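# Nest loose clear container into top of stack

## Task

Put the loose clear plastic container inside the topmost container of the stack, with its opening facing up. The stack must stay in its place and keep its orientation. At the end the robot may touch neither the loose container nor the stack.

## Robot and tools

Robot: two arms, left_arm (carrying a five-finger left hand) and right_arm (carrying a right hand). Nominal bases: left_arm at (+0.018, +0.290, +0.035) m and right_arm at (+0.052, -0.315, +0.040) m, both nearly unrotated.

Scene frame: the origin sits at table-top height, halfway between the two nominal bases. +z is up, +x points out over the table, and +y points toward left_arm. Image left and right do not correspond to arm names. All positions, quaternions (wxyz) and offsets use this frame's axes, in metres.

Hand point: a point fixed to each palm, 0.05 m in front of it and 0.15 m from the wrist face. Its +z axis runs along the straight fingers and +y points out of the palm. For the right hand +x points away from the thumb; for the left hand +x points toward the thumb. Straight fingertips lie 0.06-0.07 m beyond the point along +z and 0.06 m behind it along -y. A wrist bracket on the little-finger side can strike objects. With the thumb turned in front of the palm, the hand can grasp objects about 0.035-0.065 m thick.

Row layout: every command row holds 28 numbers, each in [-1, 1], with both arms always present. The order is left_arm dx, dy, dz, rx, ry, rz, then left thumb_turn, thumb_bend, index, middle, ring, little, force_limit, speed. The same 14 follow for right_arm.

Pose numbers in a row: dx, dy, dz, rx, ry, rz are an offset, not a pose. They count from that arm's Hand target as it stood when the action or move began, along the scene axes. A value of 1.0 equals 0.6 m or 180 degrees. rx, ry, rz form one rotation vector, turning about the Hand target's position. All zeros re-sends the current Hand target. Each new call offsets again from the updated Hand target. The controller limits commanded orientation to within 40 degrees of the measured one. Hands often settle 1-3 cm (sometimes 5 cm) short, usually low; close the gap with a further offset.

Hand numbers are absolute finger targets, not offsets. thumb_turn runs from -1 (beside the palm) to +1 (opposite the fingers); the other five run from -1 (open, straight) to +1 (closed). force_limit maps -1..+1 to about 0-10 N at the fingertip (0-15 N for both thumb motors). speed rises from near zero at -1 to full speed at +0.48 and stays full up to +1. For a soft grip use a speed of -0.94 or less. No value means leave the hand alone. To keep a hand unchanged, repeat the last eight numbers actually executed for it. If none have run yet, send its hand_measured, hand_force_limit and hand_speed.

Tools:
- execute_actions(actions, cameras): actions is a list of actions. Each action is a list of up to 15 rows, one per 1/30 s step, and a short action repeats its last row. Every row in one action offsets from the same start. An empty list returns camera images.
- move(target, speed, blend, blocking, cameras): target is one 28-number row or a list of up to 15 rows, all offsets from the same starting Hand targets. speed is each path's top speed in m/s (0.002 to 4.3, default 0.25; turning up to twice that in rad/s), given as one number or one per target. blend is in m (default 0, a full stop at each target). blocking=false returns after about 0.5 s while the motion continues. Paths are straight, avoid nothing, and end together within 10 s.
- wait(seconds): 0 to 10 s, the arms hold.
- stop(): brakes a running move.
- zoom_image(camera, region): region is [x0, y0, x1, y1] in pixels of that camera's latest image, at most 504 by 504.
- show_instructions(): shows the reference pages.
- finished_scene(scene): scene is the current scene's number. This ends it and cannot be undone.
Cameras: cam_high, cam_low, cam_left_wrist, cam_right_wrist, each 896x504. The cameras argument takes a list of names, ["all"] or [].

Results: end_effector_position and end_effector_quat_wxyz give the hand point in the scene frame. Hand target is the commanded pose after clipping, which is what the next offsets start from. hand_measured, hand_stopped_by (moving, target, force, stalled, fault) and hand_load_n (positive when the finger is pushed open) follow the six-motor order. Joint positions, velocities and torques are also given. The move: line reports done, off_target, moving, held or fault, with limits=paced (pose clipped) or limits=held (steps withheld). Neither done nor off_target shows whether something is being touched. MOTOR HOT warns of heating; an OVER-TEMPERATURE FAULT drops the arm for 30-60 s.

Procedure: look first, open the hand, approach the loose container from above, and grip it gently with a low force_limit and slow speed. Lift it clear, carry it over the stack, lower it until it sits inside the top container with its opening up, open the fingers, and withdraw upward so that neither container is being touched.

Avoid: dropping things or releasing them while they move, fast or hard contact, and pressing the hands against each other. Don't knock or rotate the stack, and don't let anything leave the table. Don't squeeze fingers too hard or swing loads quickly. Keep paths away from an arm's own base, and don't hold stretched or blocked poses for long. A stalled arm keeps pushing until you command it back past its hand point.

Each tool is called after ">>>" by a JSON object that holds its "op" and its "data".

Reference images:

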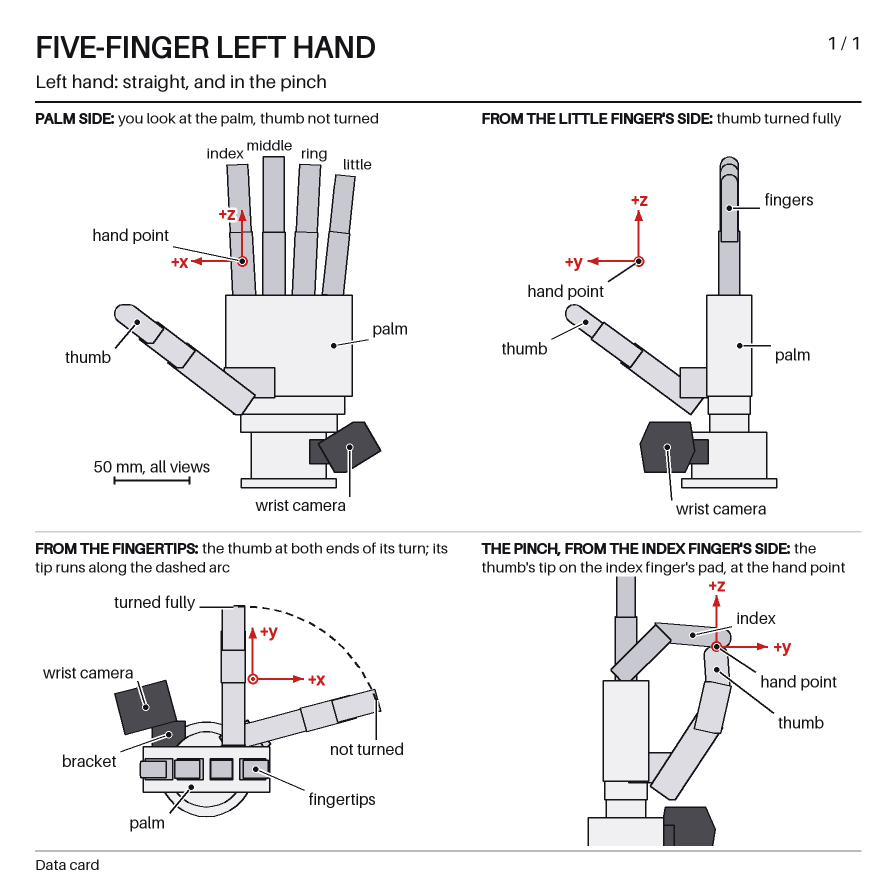

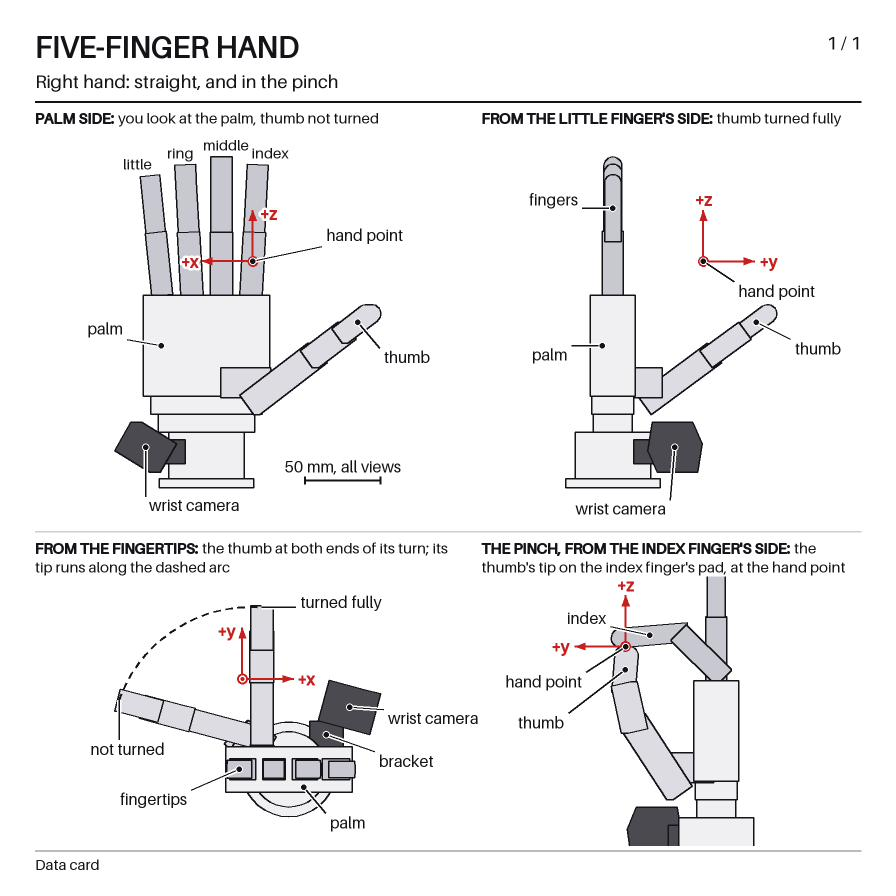

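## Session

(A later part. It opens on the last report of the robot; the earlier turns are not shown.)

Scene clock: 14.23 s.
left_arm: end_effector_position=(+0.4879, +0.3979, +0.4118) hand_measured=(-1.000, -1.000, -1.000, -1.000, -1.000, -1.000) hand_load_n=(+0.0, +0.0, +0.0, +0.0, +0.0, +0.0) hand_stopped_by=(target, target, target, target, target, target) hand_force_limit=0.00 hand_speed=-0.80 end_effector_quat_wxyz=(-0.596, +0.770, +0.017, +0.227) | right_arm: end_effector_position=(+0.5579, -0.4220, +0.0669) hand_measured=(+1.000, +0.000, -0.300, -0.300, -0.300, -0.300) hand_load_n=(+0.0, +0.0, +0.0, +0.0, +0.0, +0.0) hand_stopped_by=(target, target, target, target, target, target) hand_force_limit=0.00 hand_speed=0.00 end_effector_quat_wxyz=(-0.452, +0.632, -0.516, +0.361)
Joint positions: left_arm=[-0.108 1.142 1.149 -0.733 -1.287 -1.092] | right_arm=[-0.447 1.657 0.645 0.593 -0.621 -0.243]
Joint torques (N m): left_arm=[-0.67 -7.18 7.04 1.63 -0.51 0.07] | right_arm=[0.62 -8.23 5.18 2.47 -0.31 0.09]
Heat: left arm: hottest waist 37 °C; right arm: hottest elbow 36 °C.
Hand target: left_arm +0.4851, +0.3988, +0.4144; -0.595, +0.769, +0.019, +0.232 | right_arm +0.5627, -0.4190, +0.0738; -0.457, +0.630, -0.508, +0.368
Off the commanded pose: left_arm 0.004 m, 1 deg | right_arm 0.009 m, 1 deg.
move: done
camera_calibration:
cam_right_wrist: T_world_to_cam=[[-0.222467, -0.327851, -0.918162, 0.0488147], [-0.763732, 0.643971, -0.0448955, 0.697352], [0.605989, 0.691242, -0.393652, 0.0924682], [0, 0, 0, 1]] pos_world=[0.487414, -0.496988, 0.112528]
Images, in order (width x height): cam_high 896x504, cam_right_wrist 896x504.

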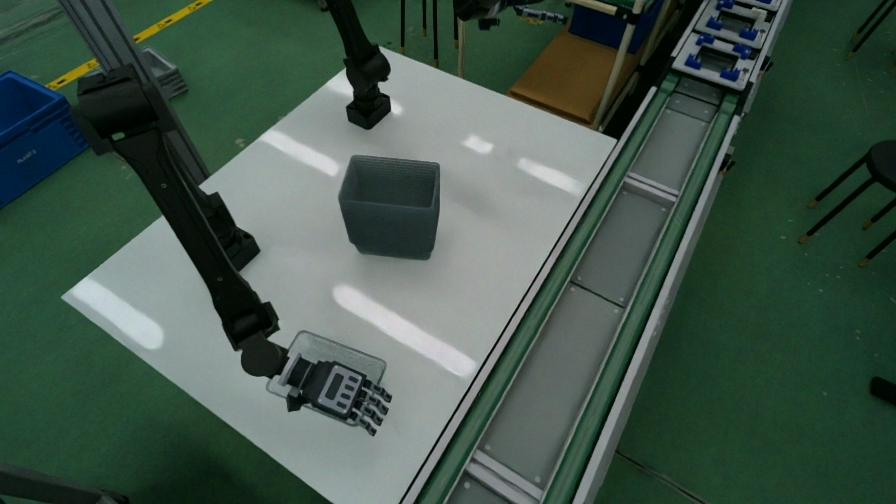

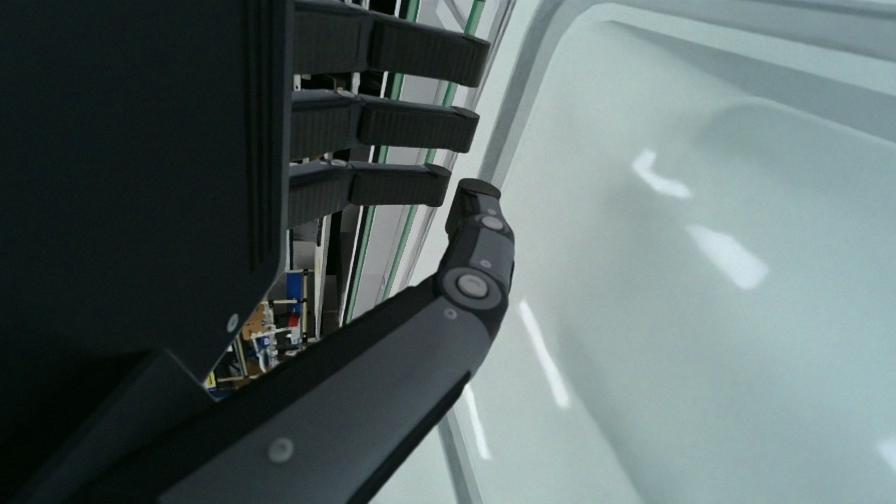

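>>> {"op": "move", "data": {"target": [[0,0,0,0,0,0,-1,-1,-1,-1,-1,-1,0,-0.8,-0.010,0.010,0.02,0,0,0,1,0,-0.3,-0.3,-0.3,-0.3,0,0],[0,0,0,0,0,0,-1,-1,-1,-1,-1,-1,0,-0.8,-0.010,0.008,-0.03,0,0,0,1,0,-0.3,-0.3,-0.3,-0.3,0,0]], "speed": 0.06, "cameras": ["cam_right_wrist"]}}

Scene clock: 16.23 s.
left_arm: end_effector_position=(+0.4879, +0.3979, +0.4118) hand_measured=(-1.000, -1.000, -1.000, -1.000, -1.000, -1.000) hand_load_n=(+0.0, +0.0, +0.0, +0.0, +0.0, -0.5) hand_stopped_by=(target, target, target, target, target, target) hand_force_limit=0.00 hand_speed=-0.80 end_effector_quat_wxyz=(-0.596, +0.770, +0.017, +0.227) | right_arm: end_effector_position=(+0.5528, -0.4176, +0.0508) hand_measured=(+1.000, +0.000, -0.300, -0.300, -0.300, -0.300) hand_load_n=(+0.0, +0.0, +0.0, +0.0, +0.0, +0.0) hand_stopped_by=(target, target, target, target, target, target) hand_force_limit=0.00 hand_speed=0.00 end_effector_quat_wxyz=(-0.452, +0.632, -0.514, +0.363)
Joint positions: left_arm=[-0.108 1.142 1.149 -0.733 -1.287 -1.092] | right_arm=[-0.443 1.697 0.619 0.665 -0.618 -0.242]
Joint velocities: left_arm=[within noise] | right_arm=[-0.005 -0.005 -0.007 0.007 0.037 -0.168]
Joint torques (N m): left_arm=[-0.67 -7.18 7.05 1.65 -0.51 0.08] | right_arm=[0.67 -8.06 4.66 2.35 -0.26 0.11]
Heat: left arm: hottest waist 37 °C; right arm: hottest elbow 36 °C.
Hand target: left_arm +0.4851, +0.3988, +0.4144; -0.595, +0.769, +0.019, +0.232 | right_arm +0.5566, -0.4139, +0.0558; -0.458, +0.630, -0.508, +0.368
Off the commanded pose: left_arm 0.004 m, 1 deg | right_arm 0.007 m, 1 deg.
move: done
camera_calibration:
cam_right_wrist: T_world_to_cam=[[-0.218535, -0.329852, -0.91839, 0.03135], [-0.764111, 0.643206, -0.0491926, 0.689972], [0.60694, 0.691002, -0.392607, 0.0855827], [0, 0, 0, 1]] pos_world=[0.482123, -0.492591, 0.0963335]
Images, in order (width x height): cam_right_wrist 896x504.

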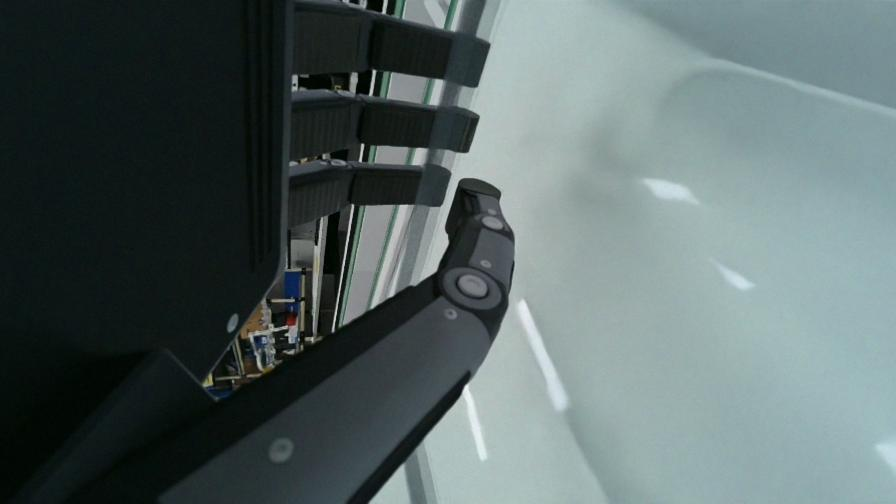

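>>> {"op": "move", "data": {"target": [0,0,0,0,0,0,-1,-1,-1,-1,-1,-1,0,-0.8,0,0,0,0,0,0,1,0,0,0,-0.2,-0.2,-0.4,-0.4], "cameras": ["cam_right_wrist"]}}

>>> {"op": "move", "data": {"target": [0,0,0,0,0,0,-1,-1,-1,-1,-1,-1,0,-0.8,0,0,0,0,0,0,1,0,0.45,0.45,-0.1,-0.1,-0.4,-0.88], "cameras": ["cam_high","cam_low","cam_right_wrist"]}}

Scene clock: 16.90 s.
left_arm: end_effector_position=(+0.4879, +0.3979, +0.4118) hand_measured=(-1.000, -1.000, -1.000, -1.000, -1.000, -1.000) hand_load_n=(-0.5, +0.0, +0.0, +0.0, +0.0, +0.0) hand_stopped_by=(target, target, target, target, target, target) hand_force_limit=0.00 hand_speed=-0.80 end_effector_quat_wxyz=(-0.596, +0.770, +0.017, +0.227) | right_arm: end_effector_position=(+0.5528, -0.4176, +0.0509) hand_measured=(+1.000, +0.000, +0.000, +0.000, -0.200, -0.200) hand_load_n=(+0.0, +0.0, +0.0, +0.0, +0.0, +0.0) hand_stopped_by=(target, target, target, target, target, target) hand_force_limit=-0.40 hand_speed=-0.40 end_effector_quat_wxyz=(-0.452, +0.632, -0.514, +0.363)
Joint positions: left_arm=[-0.108 1.142 1.149 -0.733 -1.287 -1.092] | right_arm=[-0.443 1.697 0.619 0.665 -0.618 -0.242]
Joint torques (N m): left_arm=[-0.56 -7.12 7.08 1.65 -0.52 0.08] | right_arm=[0.67 -8.06 4.66 2.41 -0.26 0.1]
Heat: left arm: hottest waist 37 °C; right arm: hottest elbow 36 °C.
Hand target: left_arm +0.4851, +0.3988, +0.4144; -0.595, +0.769, +0.019, +0.232 | right_arm +0.5566, -0.4139, +0.0558; -0.458, +0.630, -0.508, +0.368
Off the commanded pose: left_arm 0.004 m, 1 deg | right_arm 0.007 m, 1 deg.
move: done
camera_calibration:
cam_right_wrist: T_world_to_cam=[[-0.218207, -0.330036, -0.918402, 0.0311947], [-0.7641, 0.643189, -0.0495906, 0.690003], [0.607073, 0.69093, -0.392529, 0.085515], [0, 0, 0, 1]] pos_world=[0.482124, -0.492592, 0.096434]
Images, in order (width x height): cam_right_wrist 896x504.

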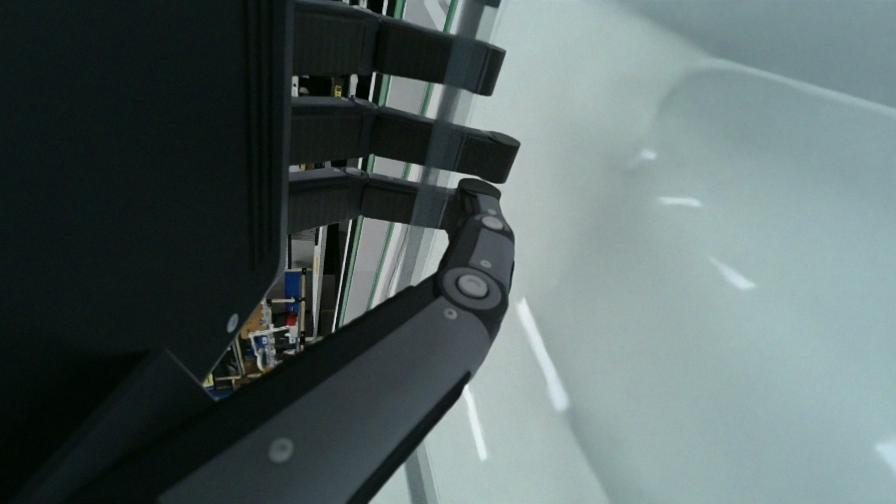

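Scene clock: 17.67 s.
left_arm: end_effector_position=(+0.4879, +0.3979, +0.4118) hand_measured=(-1.000, -1.000, -1.000, -1.000, -1.000, -1.000) hand_load_n=(+0.0, +0.0, +0.0, +0.0, +0.0, +0.0) hand_stopped_by=(target, target, target, target, target, target) hand_force_limit=0.00 hand_speed=-0.80 end_effector_quat_wxyz=(-0.596, +0.770, +0.017, +0.227) | right_arm: end_effector_position=(+0.5528, -0.4176, +0.0509) hand_measured=(+1.000, +0.000, +0.164, +0.154, -0.100, -0.100) hand_load_n=(-1.0, +1.0, +3.5, +2.5, +0.0, +0.0) hand_stopped_by=(target, target, force, force, target, target) hand_force_limit=-0.40 hand_speed=-0.88 end_effector_quat_wxyz=(-0.452, +0.632, -0.514, +0.363)
Joint positions: left_arm=[-0.108 1.142 1.149 -0.733 -1.287 -1.092] | right_arm=[-0.443 1.697 0.619 0.665 -0.618 -0.242]
Joint torques (N m): left_arm=[-0.73 -7.06 7.05 1.59 -0.52 0.09] | right_arm=[0.67 -8.18 4.66 2.41 -0.27 0.09]
Heat: left arm: hottest waist 37 °C; right arm: hottest elbow 36 °C.
Hand target: left_arm +0.4851, +0.3988, +0.4144; -0.595, +0.769, +0.019, +0.232 | right_arm +0.5566, -0.4140, +0.0558; -0.458, +0.630, -0.508, +0.368
Off the commanded pose: left_arm 0.004 m, 1 deg | right_arm 0.007 m, 1 deg.
move: done
camera_calibration:
cam_right_wrist: T_world_to_cam=[[-0.218207, -0.330036, -0.918402, 0.0311947], [-0.7641, 0.643189, -0.0495906, 0.690003], [0.607073, 0.69093, -0.392529, 0.085515], [0, 0, 0, 1]] pos_world=[0.482124, -0.492592, 0.096434]
Images, in order (width x height): cam_high 896x504, cam_low 896x504, cam_right_wrist 896x504.

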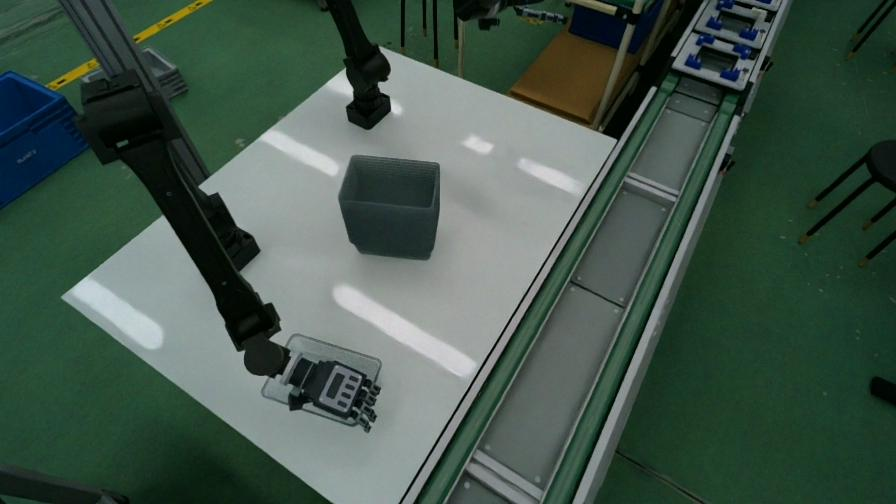

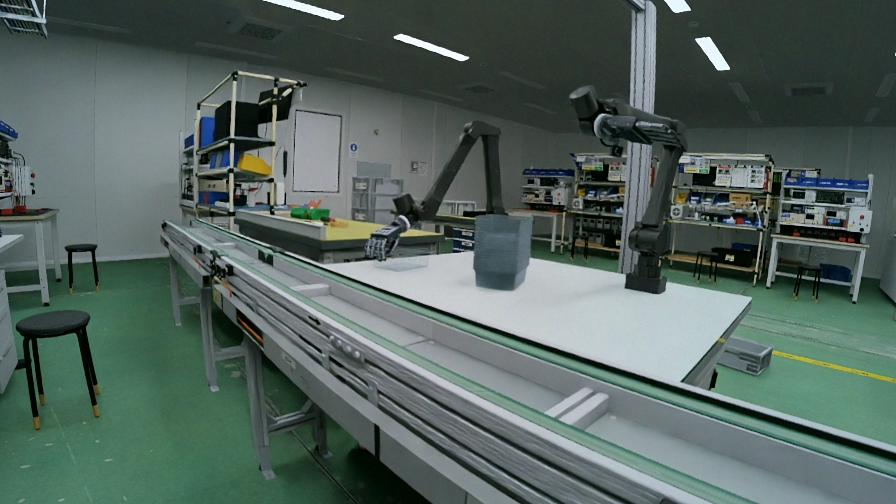

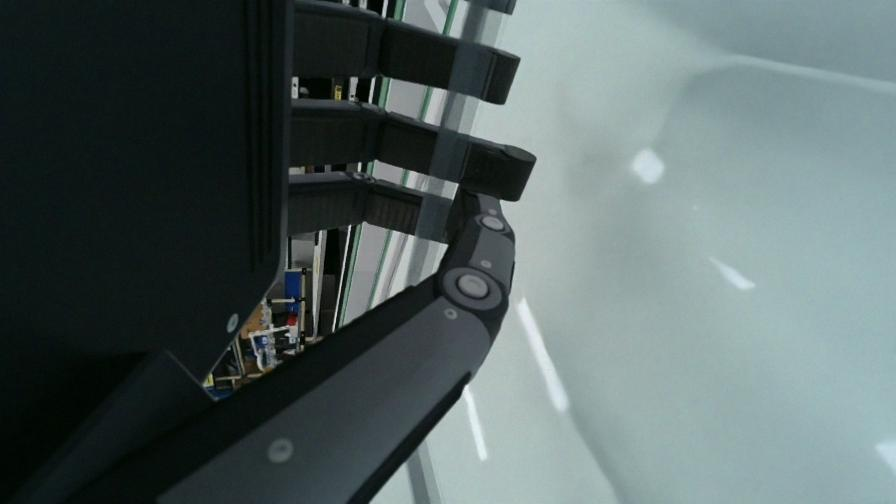

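>>> {"op": "zoom_image", "data": {"camera": "cam_high", "region": [240, 310, 400, 450]}}

>>> {"op": "move", "data": {"target": [0,0,0,0,0,0,-1,-1,-1,-1,-1,-1,0,-0.8,0,0,0.12,0,0,0,1,0,0.45,0.45,-0.1,-0.1,-0.4,-0.88], "speed": 0.12, "cameras": ["cam_high","cam_low","cam_right_wrist"]}}

Scaled by 3.150 from the camera's 896x504 image, which has a finer 1280x720 frame.

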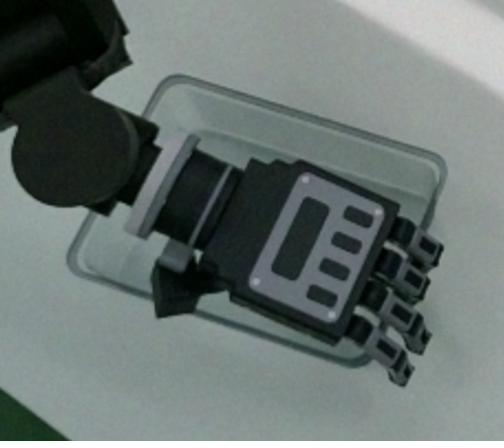

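Scene clock: 19.00 s.
left_arm: end_effector_position=(+0.4879, +0.3979, +0.4118) hand_measured=(-1.000, -1.000, -1.000, -1.000, -1.000, -1.000) hand_load_n=(+0.0, +0.0, +0.0, +0.0, +0.0, +0.0) hand_stopped_by=(target, target, target, target, target, target) hand_force_limit=0.00 hand_speed=-0.80 end_effector_quat_wxyz=(-0.596, +0.770, +0.017, +0.227) | right_arm: end_effector_position=(+0.5390, -0.4110, +0.1070) hand_measured=(+1.000, +0.000, +0.164, +0.154, -0.100, -0.100) hand_load_n=(-0.5, +2.0, +2.5, +4.0, +0.0, +0.0) hand_stopped_by=(target, target, force, force, target, target) hand_force_limit=-0.40 hand_speed=-0.88 end_effector_quat_wxyz=(-0.450, +0.633, -0.519, +0.355)
Joint positions: left_arm=[-0.108 1.142 1.149 -0.733 -1.287 -1.092] | right_arm=[-0.443 1.492 0.619 0.441 -0.618 -0.242]
Joint torques (N m): left_arm=[-0.62 -7.06 7.01 1.66 -0.52 0.09] | right_arm=[0.67 -7.36 8.69 1.14 -0.3 0.1]
Heat: left arm: hottest waist 37 °C; right arm: hottest elbow 36 °C.
Hand target: left_arm +0.4851, +0.3988, +0.4144; -0.595, +0.769, +0.019, +0.232 | right_arm +0.5566, -0.4140, +0.1278; -0.458, +0.630, -0.508, +0.368
Off the commanded pose: left_arm 0.004 m, 1 deg | right_arm 0.027 m, 2 deg.
move: off_target (right_arm)
camera_calibration:
cam_right_wrist: T_world_to_cam=[[-0.234015, -0.322463, -0.917199, 0.0933934], [-0.764795, 0.643522, -0.0311151, 0.676595], [0.600272, 0.694188, -0.397212, 0.116811], [0, 0, 0, 1]] pos_world=[0.469193, -0.486377, 0.153112]
Images, in order (width x height): cam_high 896x504, cam_low 896x504, cam_right_wrist 896x504.

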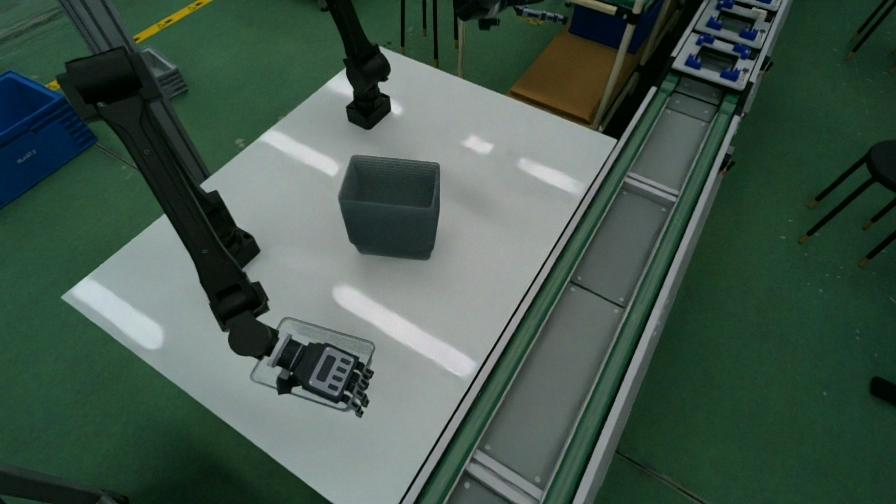

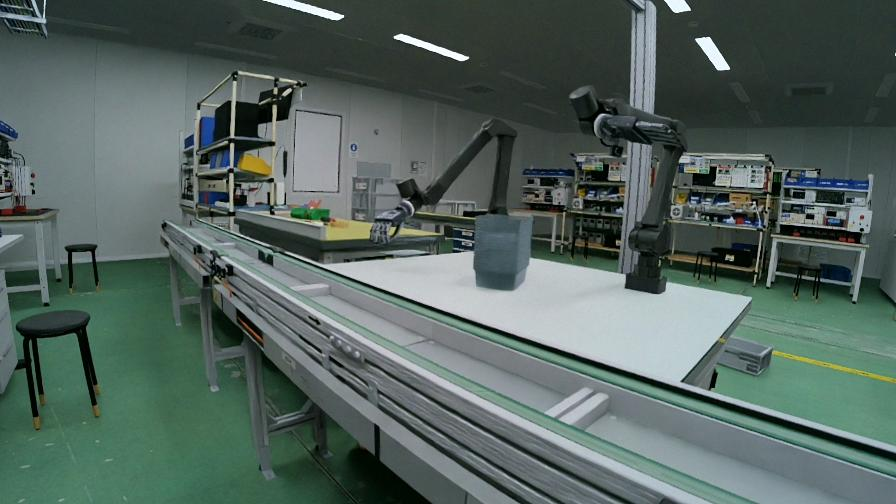

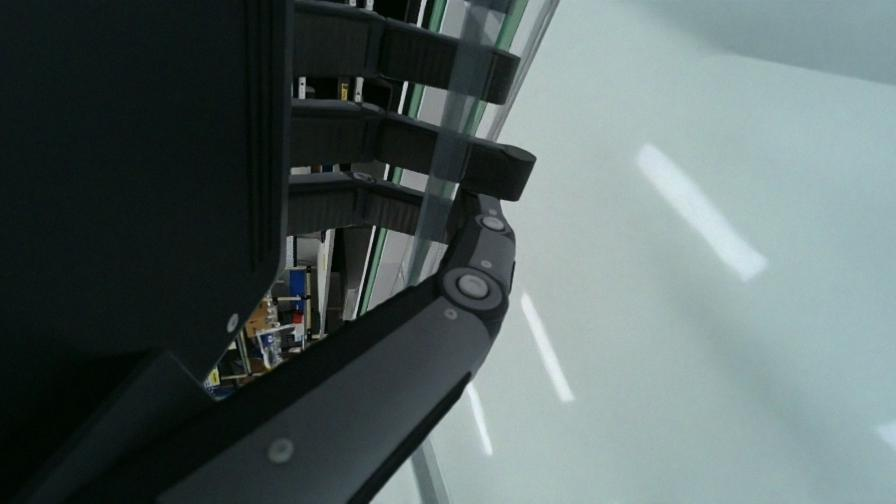

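>>> {"op": "move", "data": {"target": [[0,0,0,0,0,0,-1,-1,-1,-1,-1,-1,0,-0.8,-0.017,0.05,0.36,0,0,0,1,0,0.45,0.45,-0.1,-0.1,-0.4,-0.88],[0,0,0,0,0,0,-1,-1,-1,-1,-1,-1,0,-0.8,-0.165,0.66,0.37,0,0,0.0594,1,0,0.45,0.45,-0.1,-0.1,-0.4,-0.88]], "speed": 0.22, "blend": [0.06,0], "cameras": ["cam_high","cam_low","cam_right_wrist"]}}

Scene clock: 23.07 s.
left_arm: end_effector_position=(+0.4879, +0.3979, +0.4118) hand_measured=(-1.000, -1.000, -1.000, -1.000, -1.000, -1.000) hand_load_n=(+0.0, +0.0, +0.0, +0.0, +0.0, +0.0) hand_stopped_by=(target, target, target, target, target, target) hand_force_limit=0.00 hand_speed=-0.80 end_effector_quat_wxyz=(-0.596, +0.770, +0.017, +0.227) | right_arm: end_effector_position=(+0.4445, -0.0284, +0.3058) hand_measured=(+1.000, +0.000, +0.164, +0.154, -0.100, -0.100) hand_load_n=(-0.5, +1.5, +2.5, +4.0, +0.0, +0.0) hand_stopped_by=(target, target, force, force, target, target) hand_force_limit=-0.40 hand_speed=-0.88 end_effector_quat_wxyz=(-0.457, +0.700, -0.449, +0.314)
Joint positions: left_arm=[-0.108 1.142 1.149 -0.733 -1.287 -1.092] | right_arm=[0.661 1.024 0.859 -0.24 0.238 0.07]
Joint torques (N m): left_arm=[-0.5 -7.3 7.09 1.65 -0.5 0.09] | right_arm=[-0.15 -4.66 12.52 2.19 0.17 0.15]
Heat: left arm: hottest waist 37 °C; right arm: hottest elbow 37 °C.
Hand target: left_arm +0.4851, +0.3988, +0.4144; -0.595, +0.769, +0.019, +0.232 | right_arm +0.4578, -0.0181, +0.3498; -0.490, +0.675, -0.447, +0.324
Off the commanded pose: left_arm 0.004 m, 1 deg | right_arm 0.047 m, 5 deg.
move: off_target (right_arm)
camera_calibration:
cam_right_wrist: T_world_to_cam=[[-0.186144, -0.41798, -0.889181, 0.34439], [-0.878332, 0.47637, -0.0400554, 0.412721], [0.440321, 0.773541, -0.455799, 0.078243], [0, 0, 0, 1]] pos_world=[0.39216, -0.113184, 0.35842]
Images, in order (width x height): cam_high 896x504, cam_low 896x504, cam_right_wrist 896x504.

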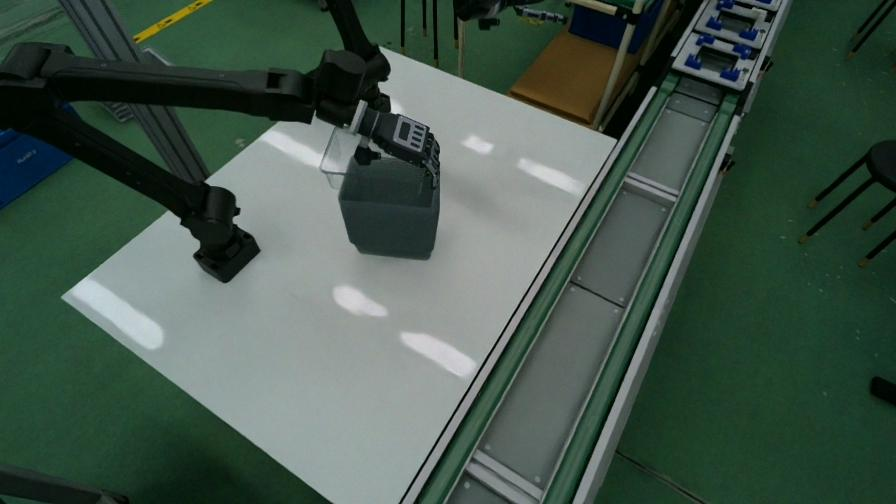

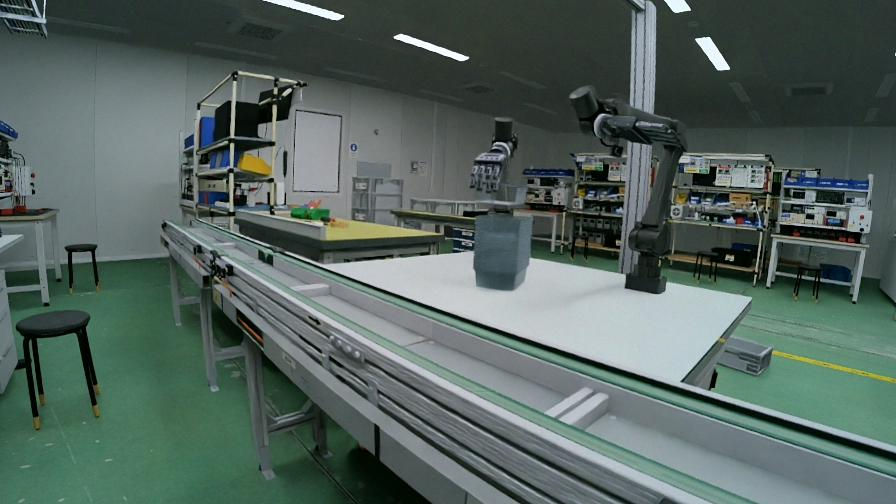

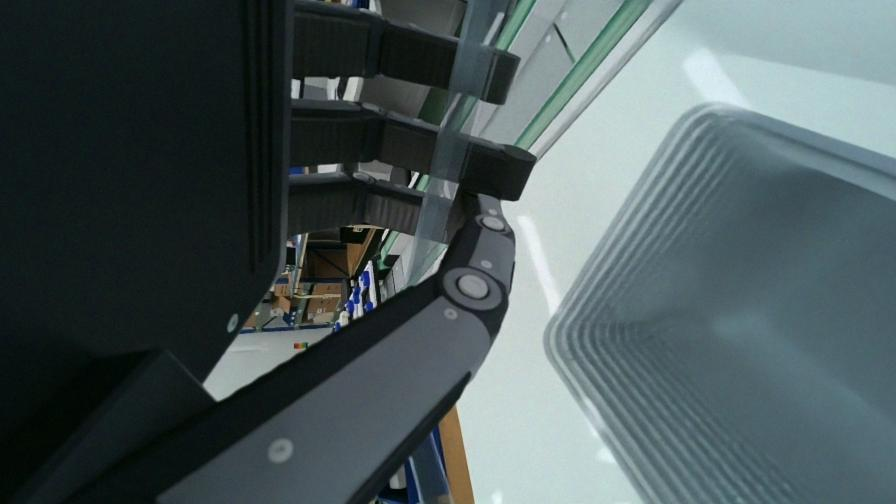

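>>> {"op": "move", "data": {"target": [0,0,0,0,0,0,-1,-1,-1,-1,-1,-1,0,-0.8,-0.003,0.035,0.03,0.018,-0.0135,-0.004,1,0,0.45,0.45,-0.1,-0.1,-0.4,-0.88], "speed": 0.1, "cameras": ["cam_high","cam_low","cam_right_wrist"]}}

>>> {"op": "zoom_image", "data": {"camera": "cam_high", "region": [310, 90, 460, 220]}}

>>> {"op": "zoom_image", "data": {"camera": "cam_low", "region": [440, 130, 580, 260]}}

Scene clock: 24.50 s.
left_arm: end_effector_position=(+0.4879, +0.3979, +0.4118) hand_measured=(-1.000, -1.000, -1.000, -1.000, -1.000, -1.000) hand_load_n=(+0.0, +0.0, +0.0, +0.0, +0.0, +0.0) hand_stopped_by=(target, target, target, target, target, target) hand_force_limit=0.00 hand_speed=-0.80 end_effector_quat_wxyz=(-0.596, +0.770, +0.017, +0.227) | right_arm: end_effector_position=(+0.4439, -0.0133, +0.3209) hand_measured=(+1.000, +0.000, +0.164, +0.154, -0.100, -0.100) hand_load_n=(-0.5, +2.0, +2.5, +4.0, +0.0, +0.0) hand_stopped_by=(target, target, force, force, target, target) hand_force_limit=-0.40 hand_speed=-0.88 end_effector_quat_wxyz=(-0.479, +0.677, -0.456, +0.323)
Joint positions: left_arm=[-0.108 1.142 1.149 -0.733 -1.287 -1.092] | right_arm=[0.705 1.024 0.864 -0.195 0.295 0.107]
Joint torques (N m): left_arm=[-0.5 -7.12 7.06 1.68 -0.52 0.08] | right_arm=[0.62 -3.96 12.88 2.56 0.18 0.08]
Heat: left arm: hottest waist 37 °C; right arm: hottest elbow 37 °C.
Hand target: left_arm +0.4851, +0.3988, +0.4144; -0.595, +0.769, +0.019, +0.232 | right_arm +0.4560, +0.0030, +0.3677; -0.516, +0.651, -0.450, +0.329
Off the commanded pose: left_arm 0.004 m, 1 deg | right_arm 0.051 m, 5 deg.
move: off_target (right_arm)
camera_calibration:
cam_right_wrist: T_world_to_cam=[[-0.159407, -0.371429, -0.914675, 0.360989], [-0.865549, 0.498174, -0.0514523, 0.403837], [0.474778, 0.783494, -0.400903, 0.0408668], [0, 0, 0, 1]] pos_world=[0.387682, -0.0991176, 0.36735]
Images, in order (width x height): cam_high 896x504, cam_low 896x504, cam_right_wrist 896x504.

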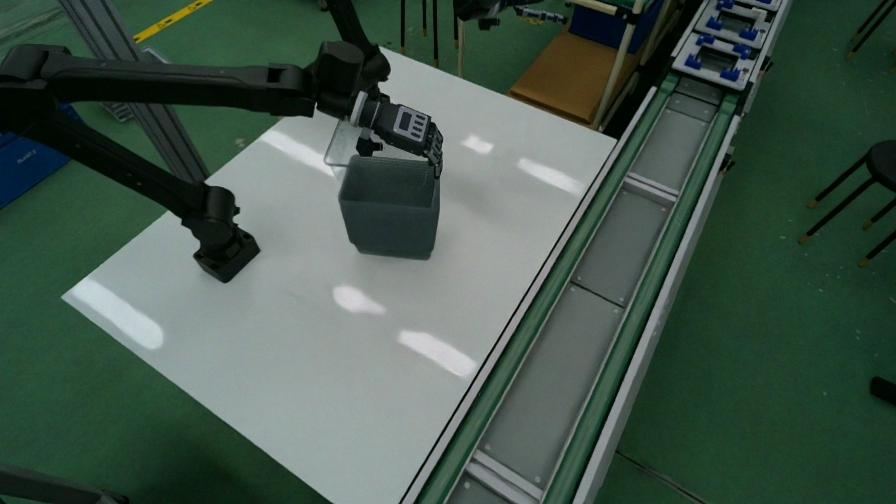

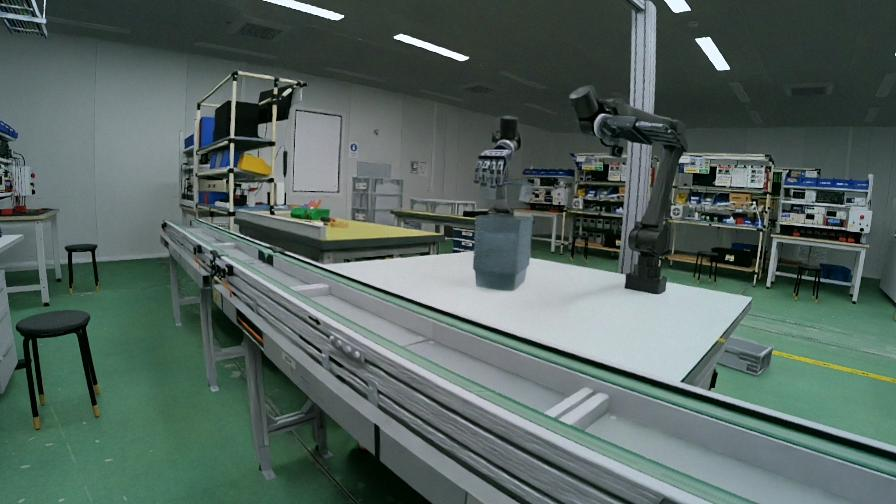

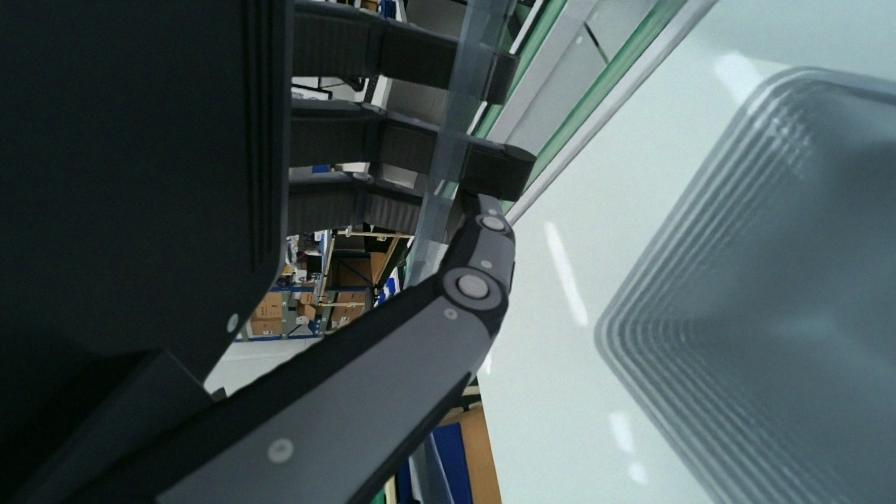

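Scaled by 3.360 from the camera's 896x504 image, which has a finer 1280x720 frame.

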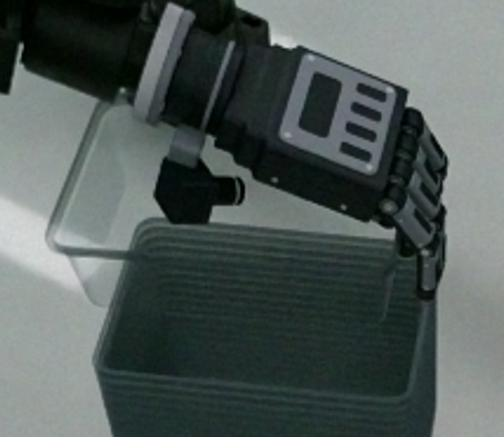

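Scaled by 3.600 from the camera's 896x504 image, which has a finer 1280x720 frame.

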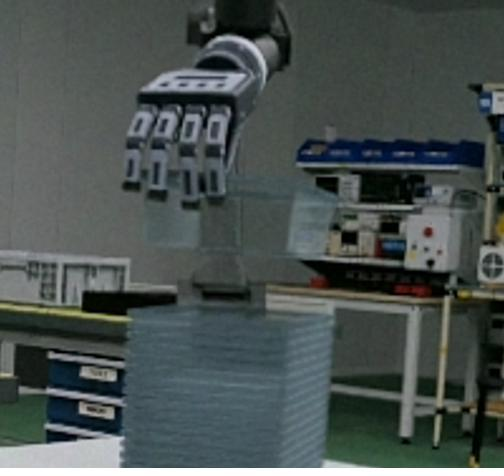

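>>> {"op": "zoom_image", "data": {"camera": "cam_high", "region": [320, 110, 380, 190]}}

>>> {"op": "zoom_image", "data": {"camera": "cam_high", "region": [390, 130, 460, 220]}}

>>> {"op": "zoom_image", "data": {"camera": "cam_low", "region": [470, 165, 545, 240]}}

Scaled by 6.300 from the camera's 896x504 image, which has a finer 1280x720 frame.

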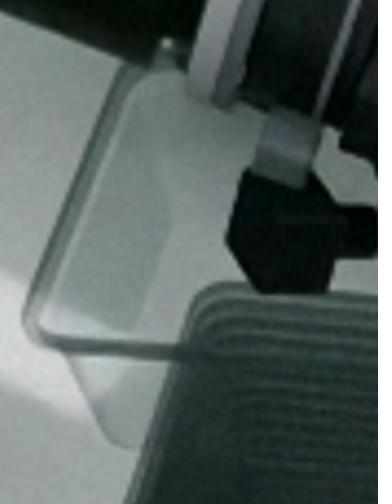

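Scaled by 5.600 from the camera's 896x504 image, which has a finer 1280x720 frame.

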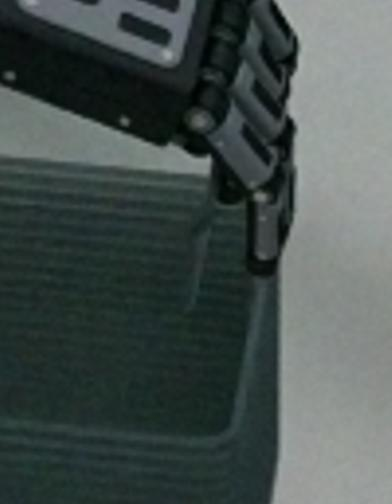

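Scaled by 6.720 from the camera's 896x504 image, which has a finer 1280x720 frame.

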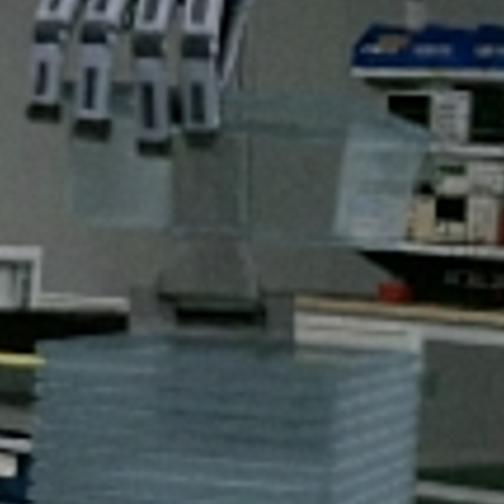

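>>> {"op": "zoom_image", "data": {"camera": "cam_high", "region": [405, 150, 445, 195]}}

>>> {"op": "zoom_image", "data": {"camera": "cam_high", "region": [320, 140, 400, 190]}}

Scaled by 11.200 from the camera's 896x504 image, which has a finer 1280x720 frame.

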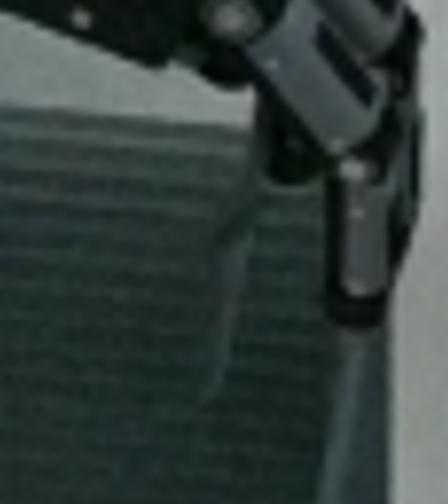

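Scaled by 6.300 from the camera's 896x504 image, which has a finer 1280x720 frame.

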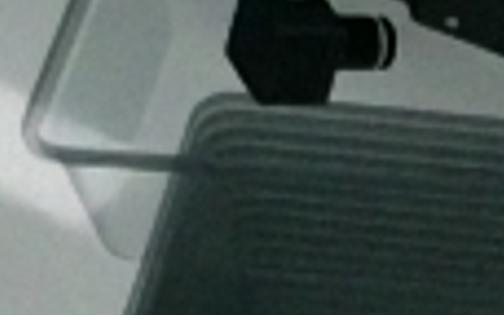

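>>> {"op": "move", "data": {"target": [0,0,0,0,0,0,-1,-1,-1,-1,-1,-1,0,-0.8,0.022,0.010,-0.01,0,0,0,1,0,0.45,0.45,-0.1,-0.1,-0.4,-0.88], "speed": 0.08, "cameras": ["cam_high","cam_low","cam_right_wrist"]}}

>>> {"op": "zoom_image", "data": {"camera": "cam_high", "region": [320, 110, 380, 190]}}

>>> {"op": "zoom_image", "data": {"camera": "cam_high", "region": [405, 150, 445, 195]}}

>>> {"op": "zoom_image", "data": {"camera": "cam_low", "region": [470, 165, 545, 240]}}

Scene clock: 27.97 s.
left_arm: end_effector_position=(+0.4879, +0.3979, +0.4118) hand_measured=(-1.000, -1.000, -1.000, -1.000, -1.000, -1.000) hand_load_n=(-0.5, +0.0, +0.0, +0.0, +0.0, +0.0) hand_stopped_by=(target, target, target, target, target, target) hand_force_limit=0.00 hand_speed=-0.80 end_effector_quat_wxyz=(-0.596, +0.770, +0.017, +0.227) | right_arm: end_effector_position=(+0.4535, -0.0043, +0.3141) hand_measured=(+1.000, +0.000, +0.164, +0.154, -0.100, -0.100) hand_load_n=(-0.5, +2.0, +2.5, +4.0, +0.0, +0.0) hand_stopped_by=(target, target, force, force, target, target) hand_force_limit=-0.40 hand_speed=-0.88 end_effector_quat_wxyz=(-0.479, +0.678, -0.455, +0.321)
Joint positions: left_arm=[-0.108 1.142 1.149 -0.733 -1.287 -1.092] | right_arm=[0.705 1.067 0.875 -0.164 0.292 0.107]
Joint torques (N m): left_arm=[-0.5 -7.24 7.1 1.66 -0.51 0.07] | right_arm=[-0.26 -4.13 12.93 2.63 -0.11 0.08]
Heat: left arm: hottest waist 37 °C; right arm: hottest elbow 38 °C.
Hand target: left_arm +0.4851, +0.3988, +0.4144; -0.595, +0.769, +0.019, +0.232 | right_arm +0.4691, +0.0090, +0.3617; -0.516, +0.651, -0.450, +0.329
Off the commanded pose: left_arm 0.004 m, 1 deg | right_arm 0.052 m, 5 deg.
move: off_target (right_arm)
camera_calibration:
cam_right_wrist: T_world_to_cam=[[-0.160295, -0.371363, -0.914546, 0.359945], [-0.867154, 0.495599, -0.0492556, 0.407372], [0.47154, 0.785157, -0.401471, 0.028136], [0, 0, 0, 1]] pos_world=[0.397684, -0.0903145, 0.360547]
Images, in order (width x height): cam_high 896x504, cam_low 896x504, cam_right_wrist 896x504.

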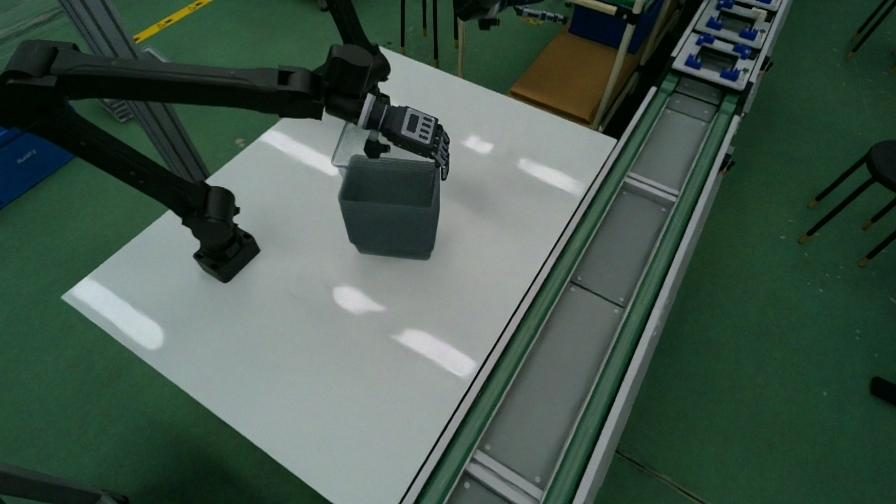

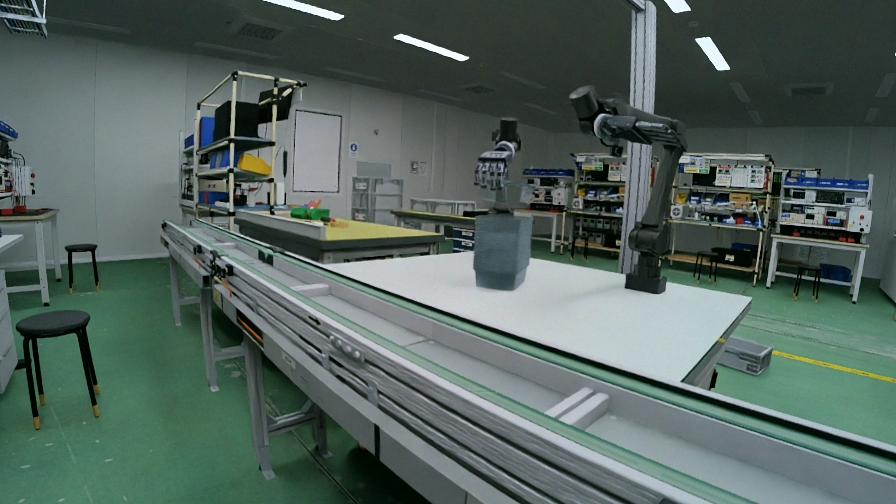

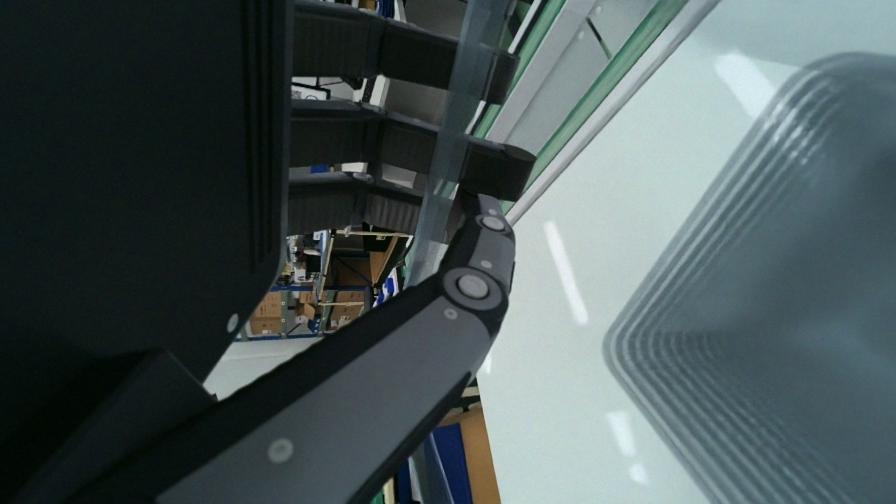

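Scaled by 6.300 from the camera's 896x504 image, which has a finer 1280x720 frame.

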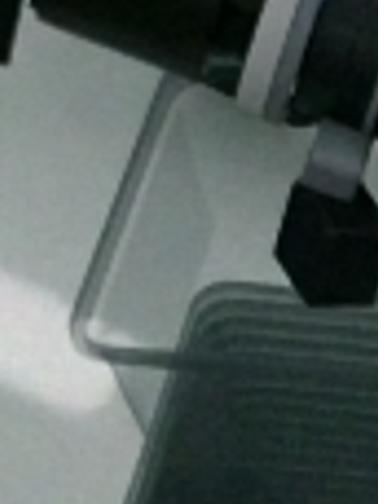

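Scaled by 11.200 from the camera's 896x504 image, which has a finer 1280x720 frame.

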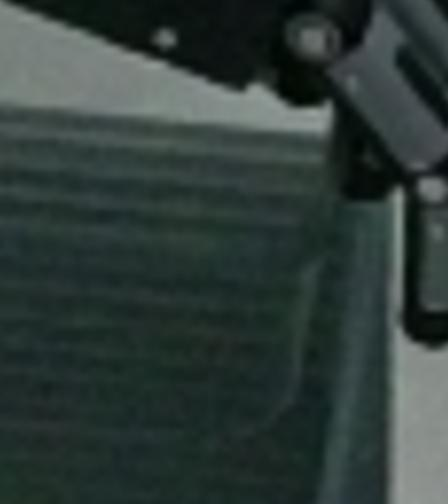

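Scaled by 6.720 from the camera's 896x504 image, which has a finer 1280x720 frame.

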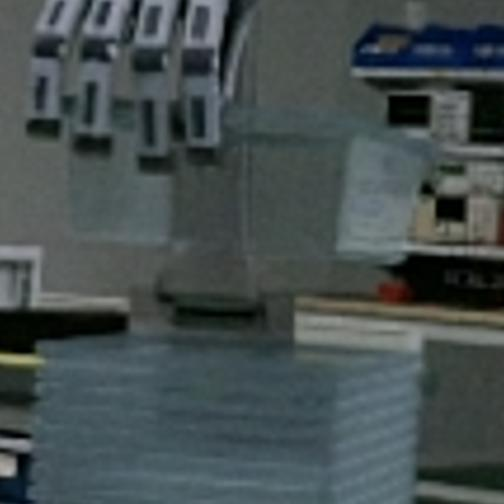

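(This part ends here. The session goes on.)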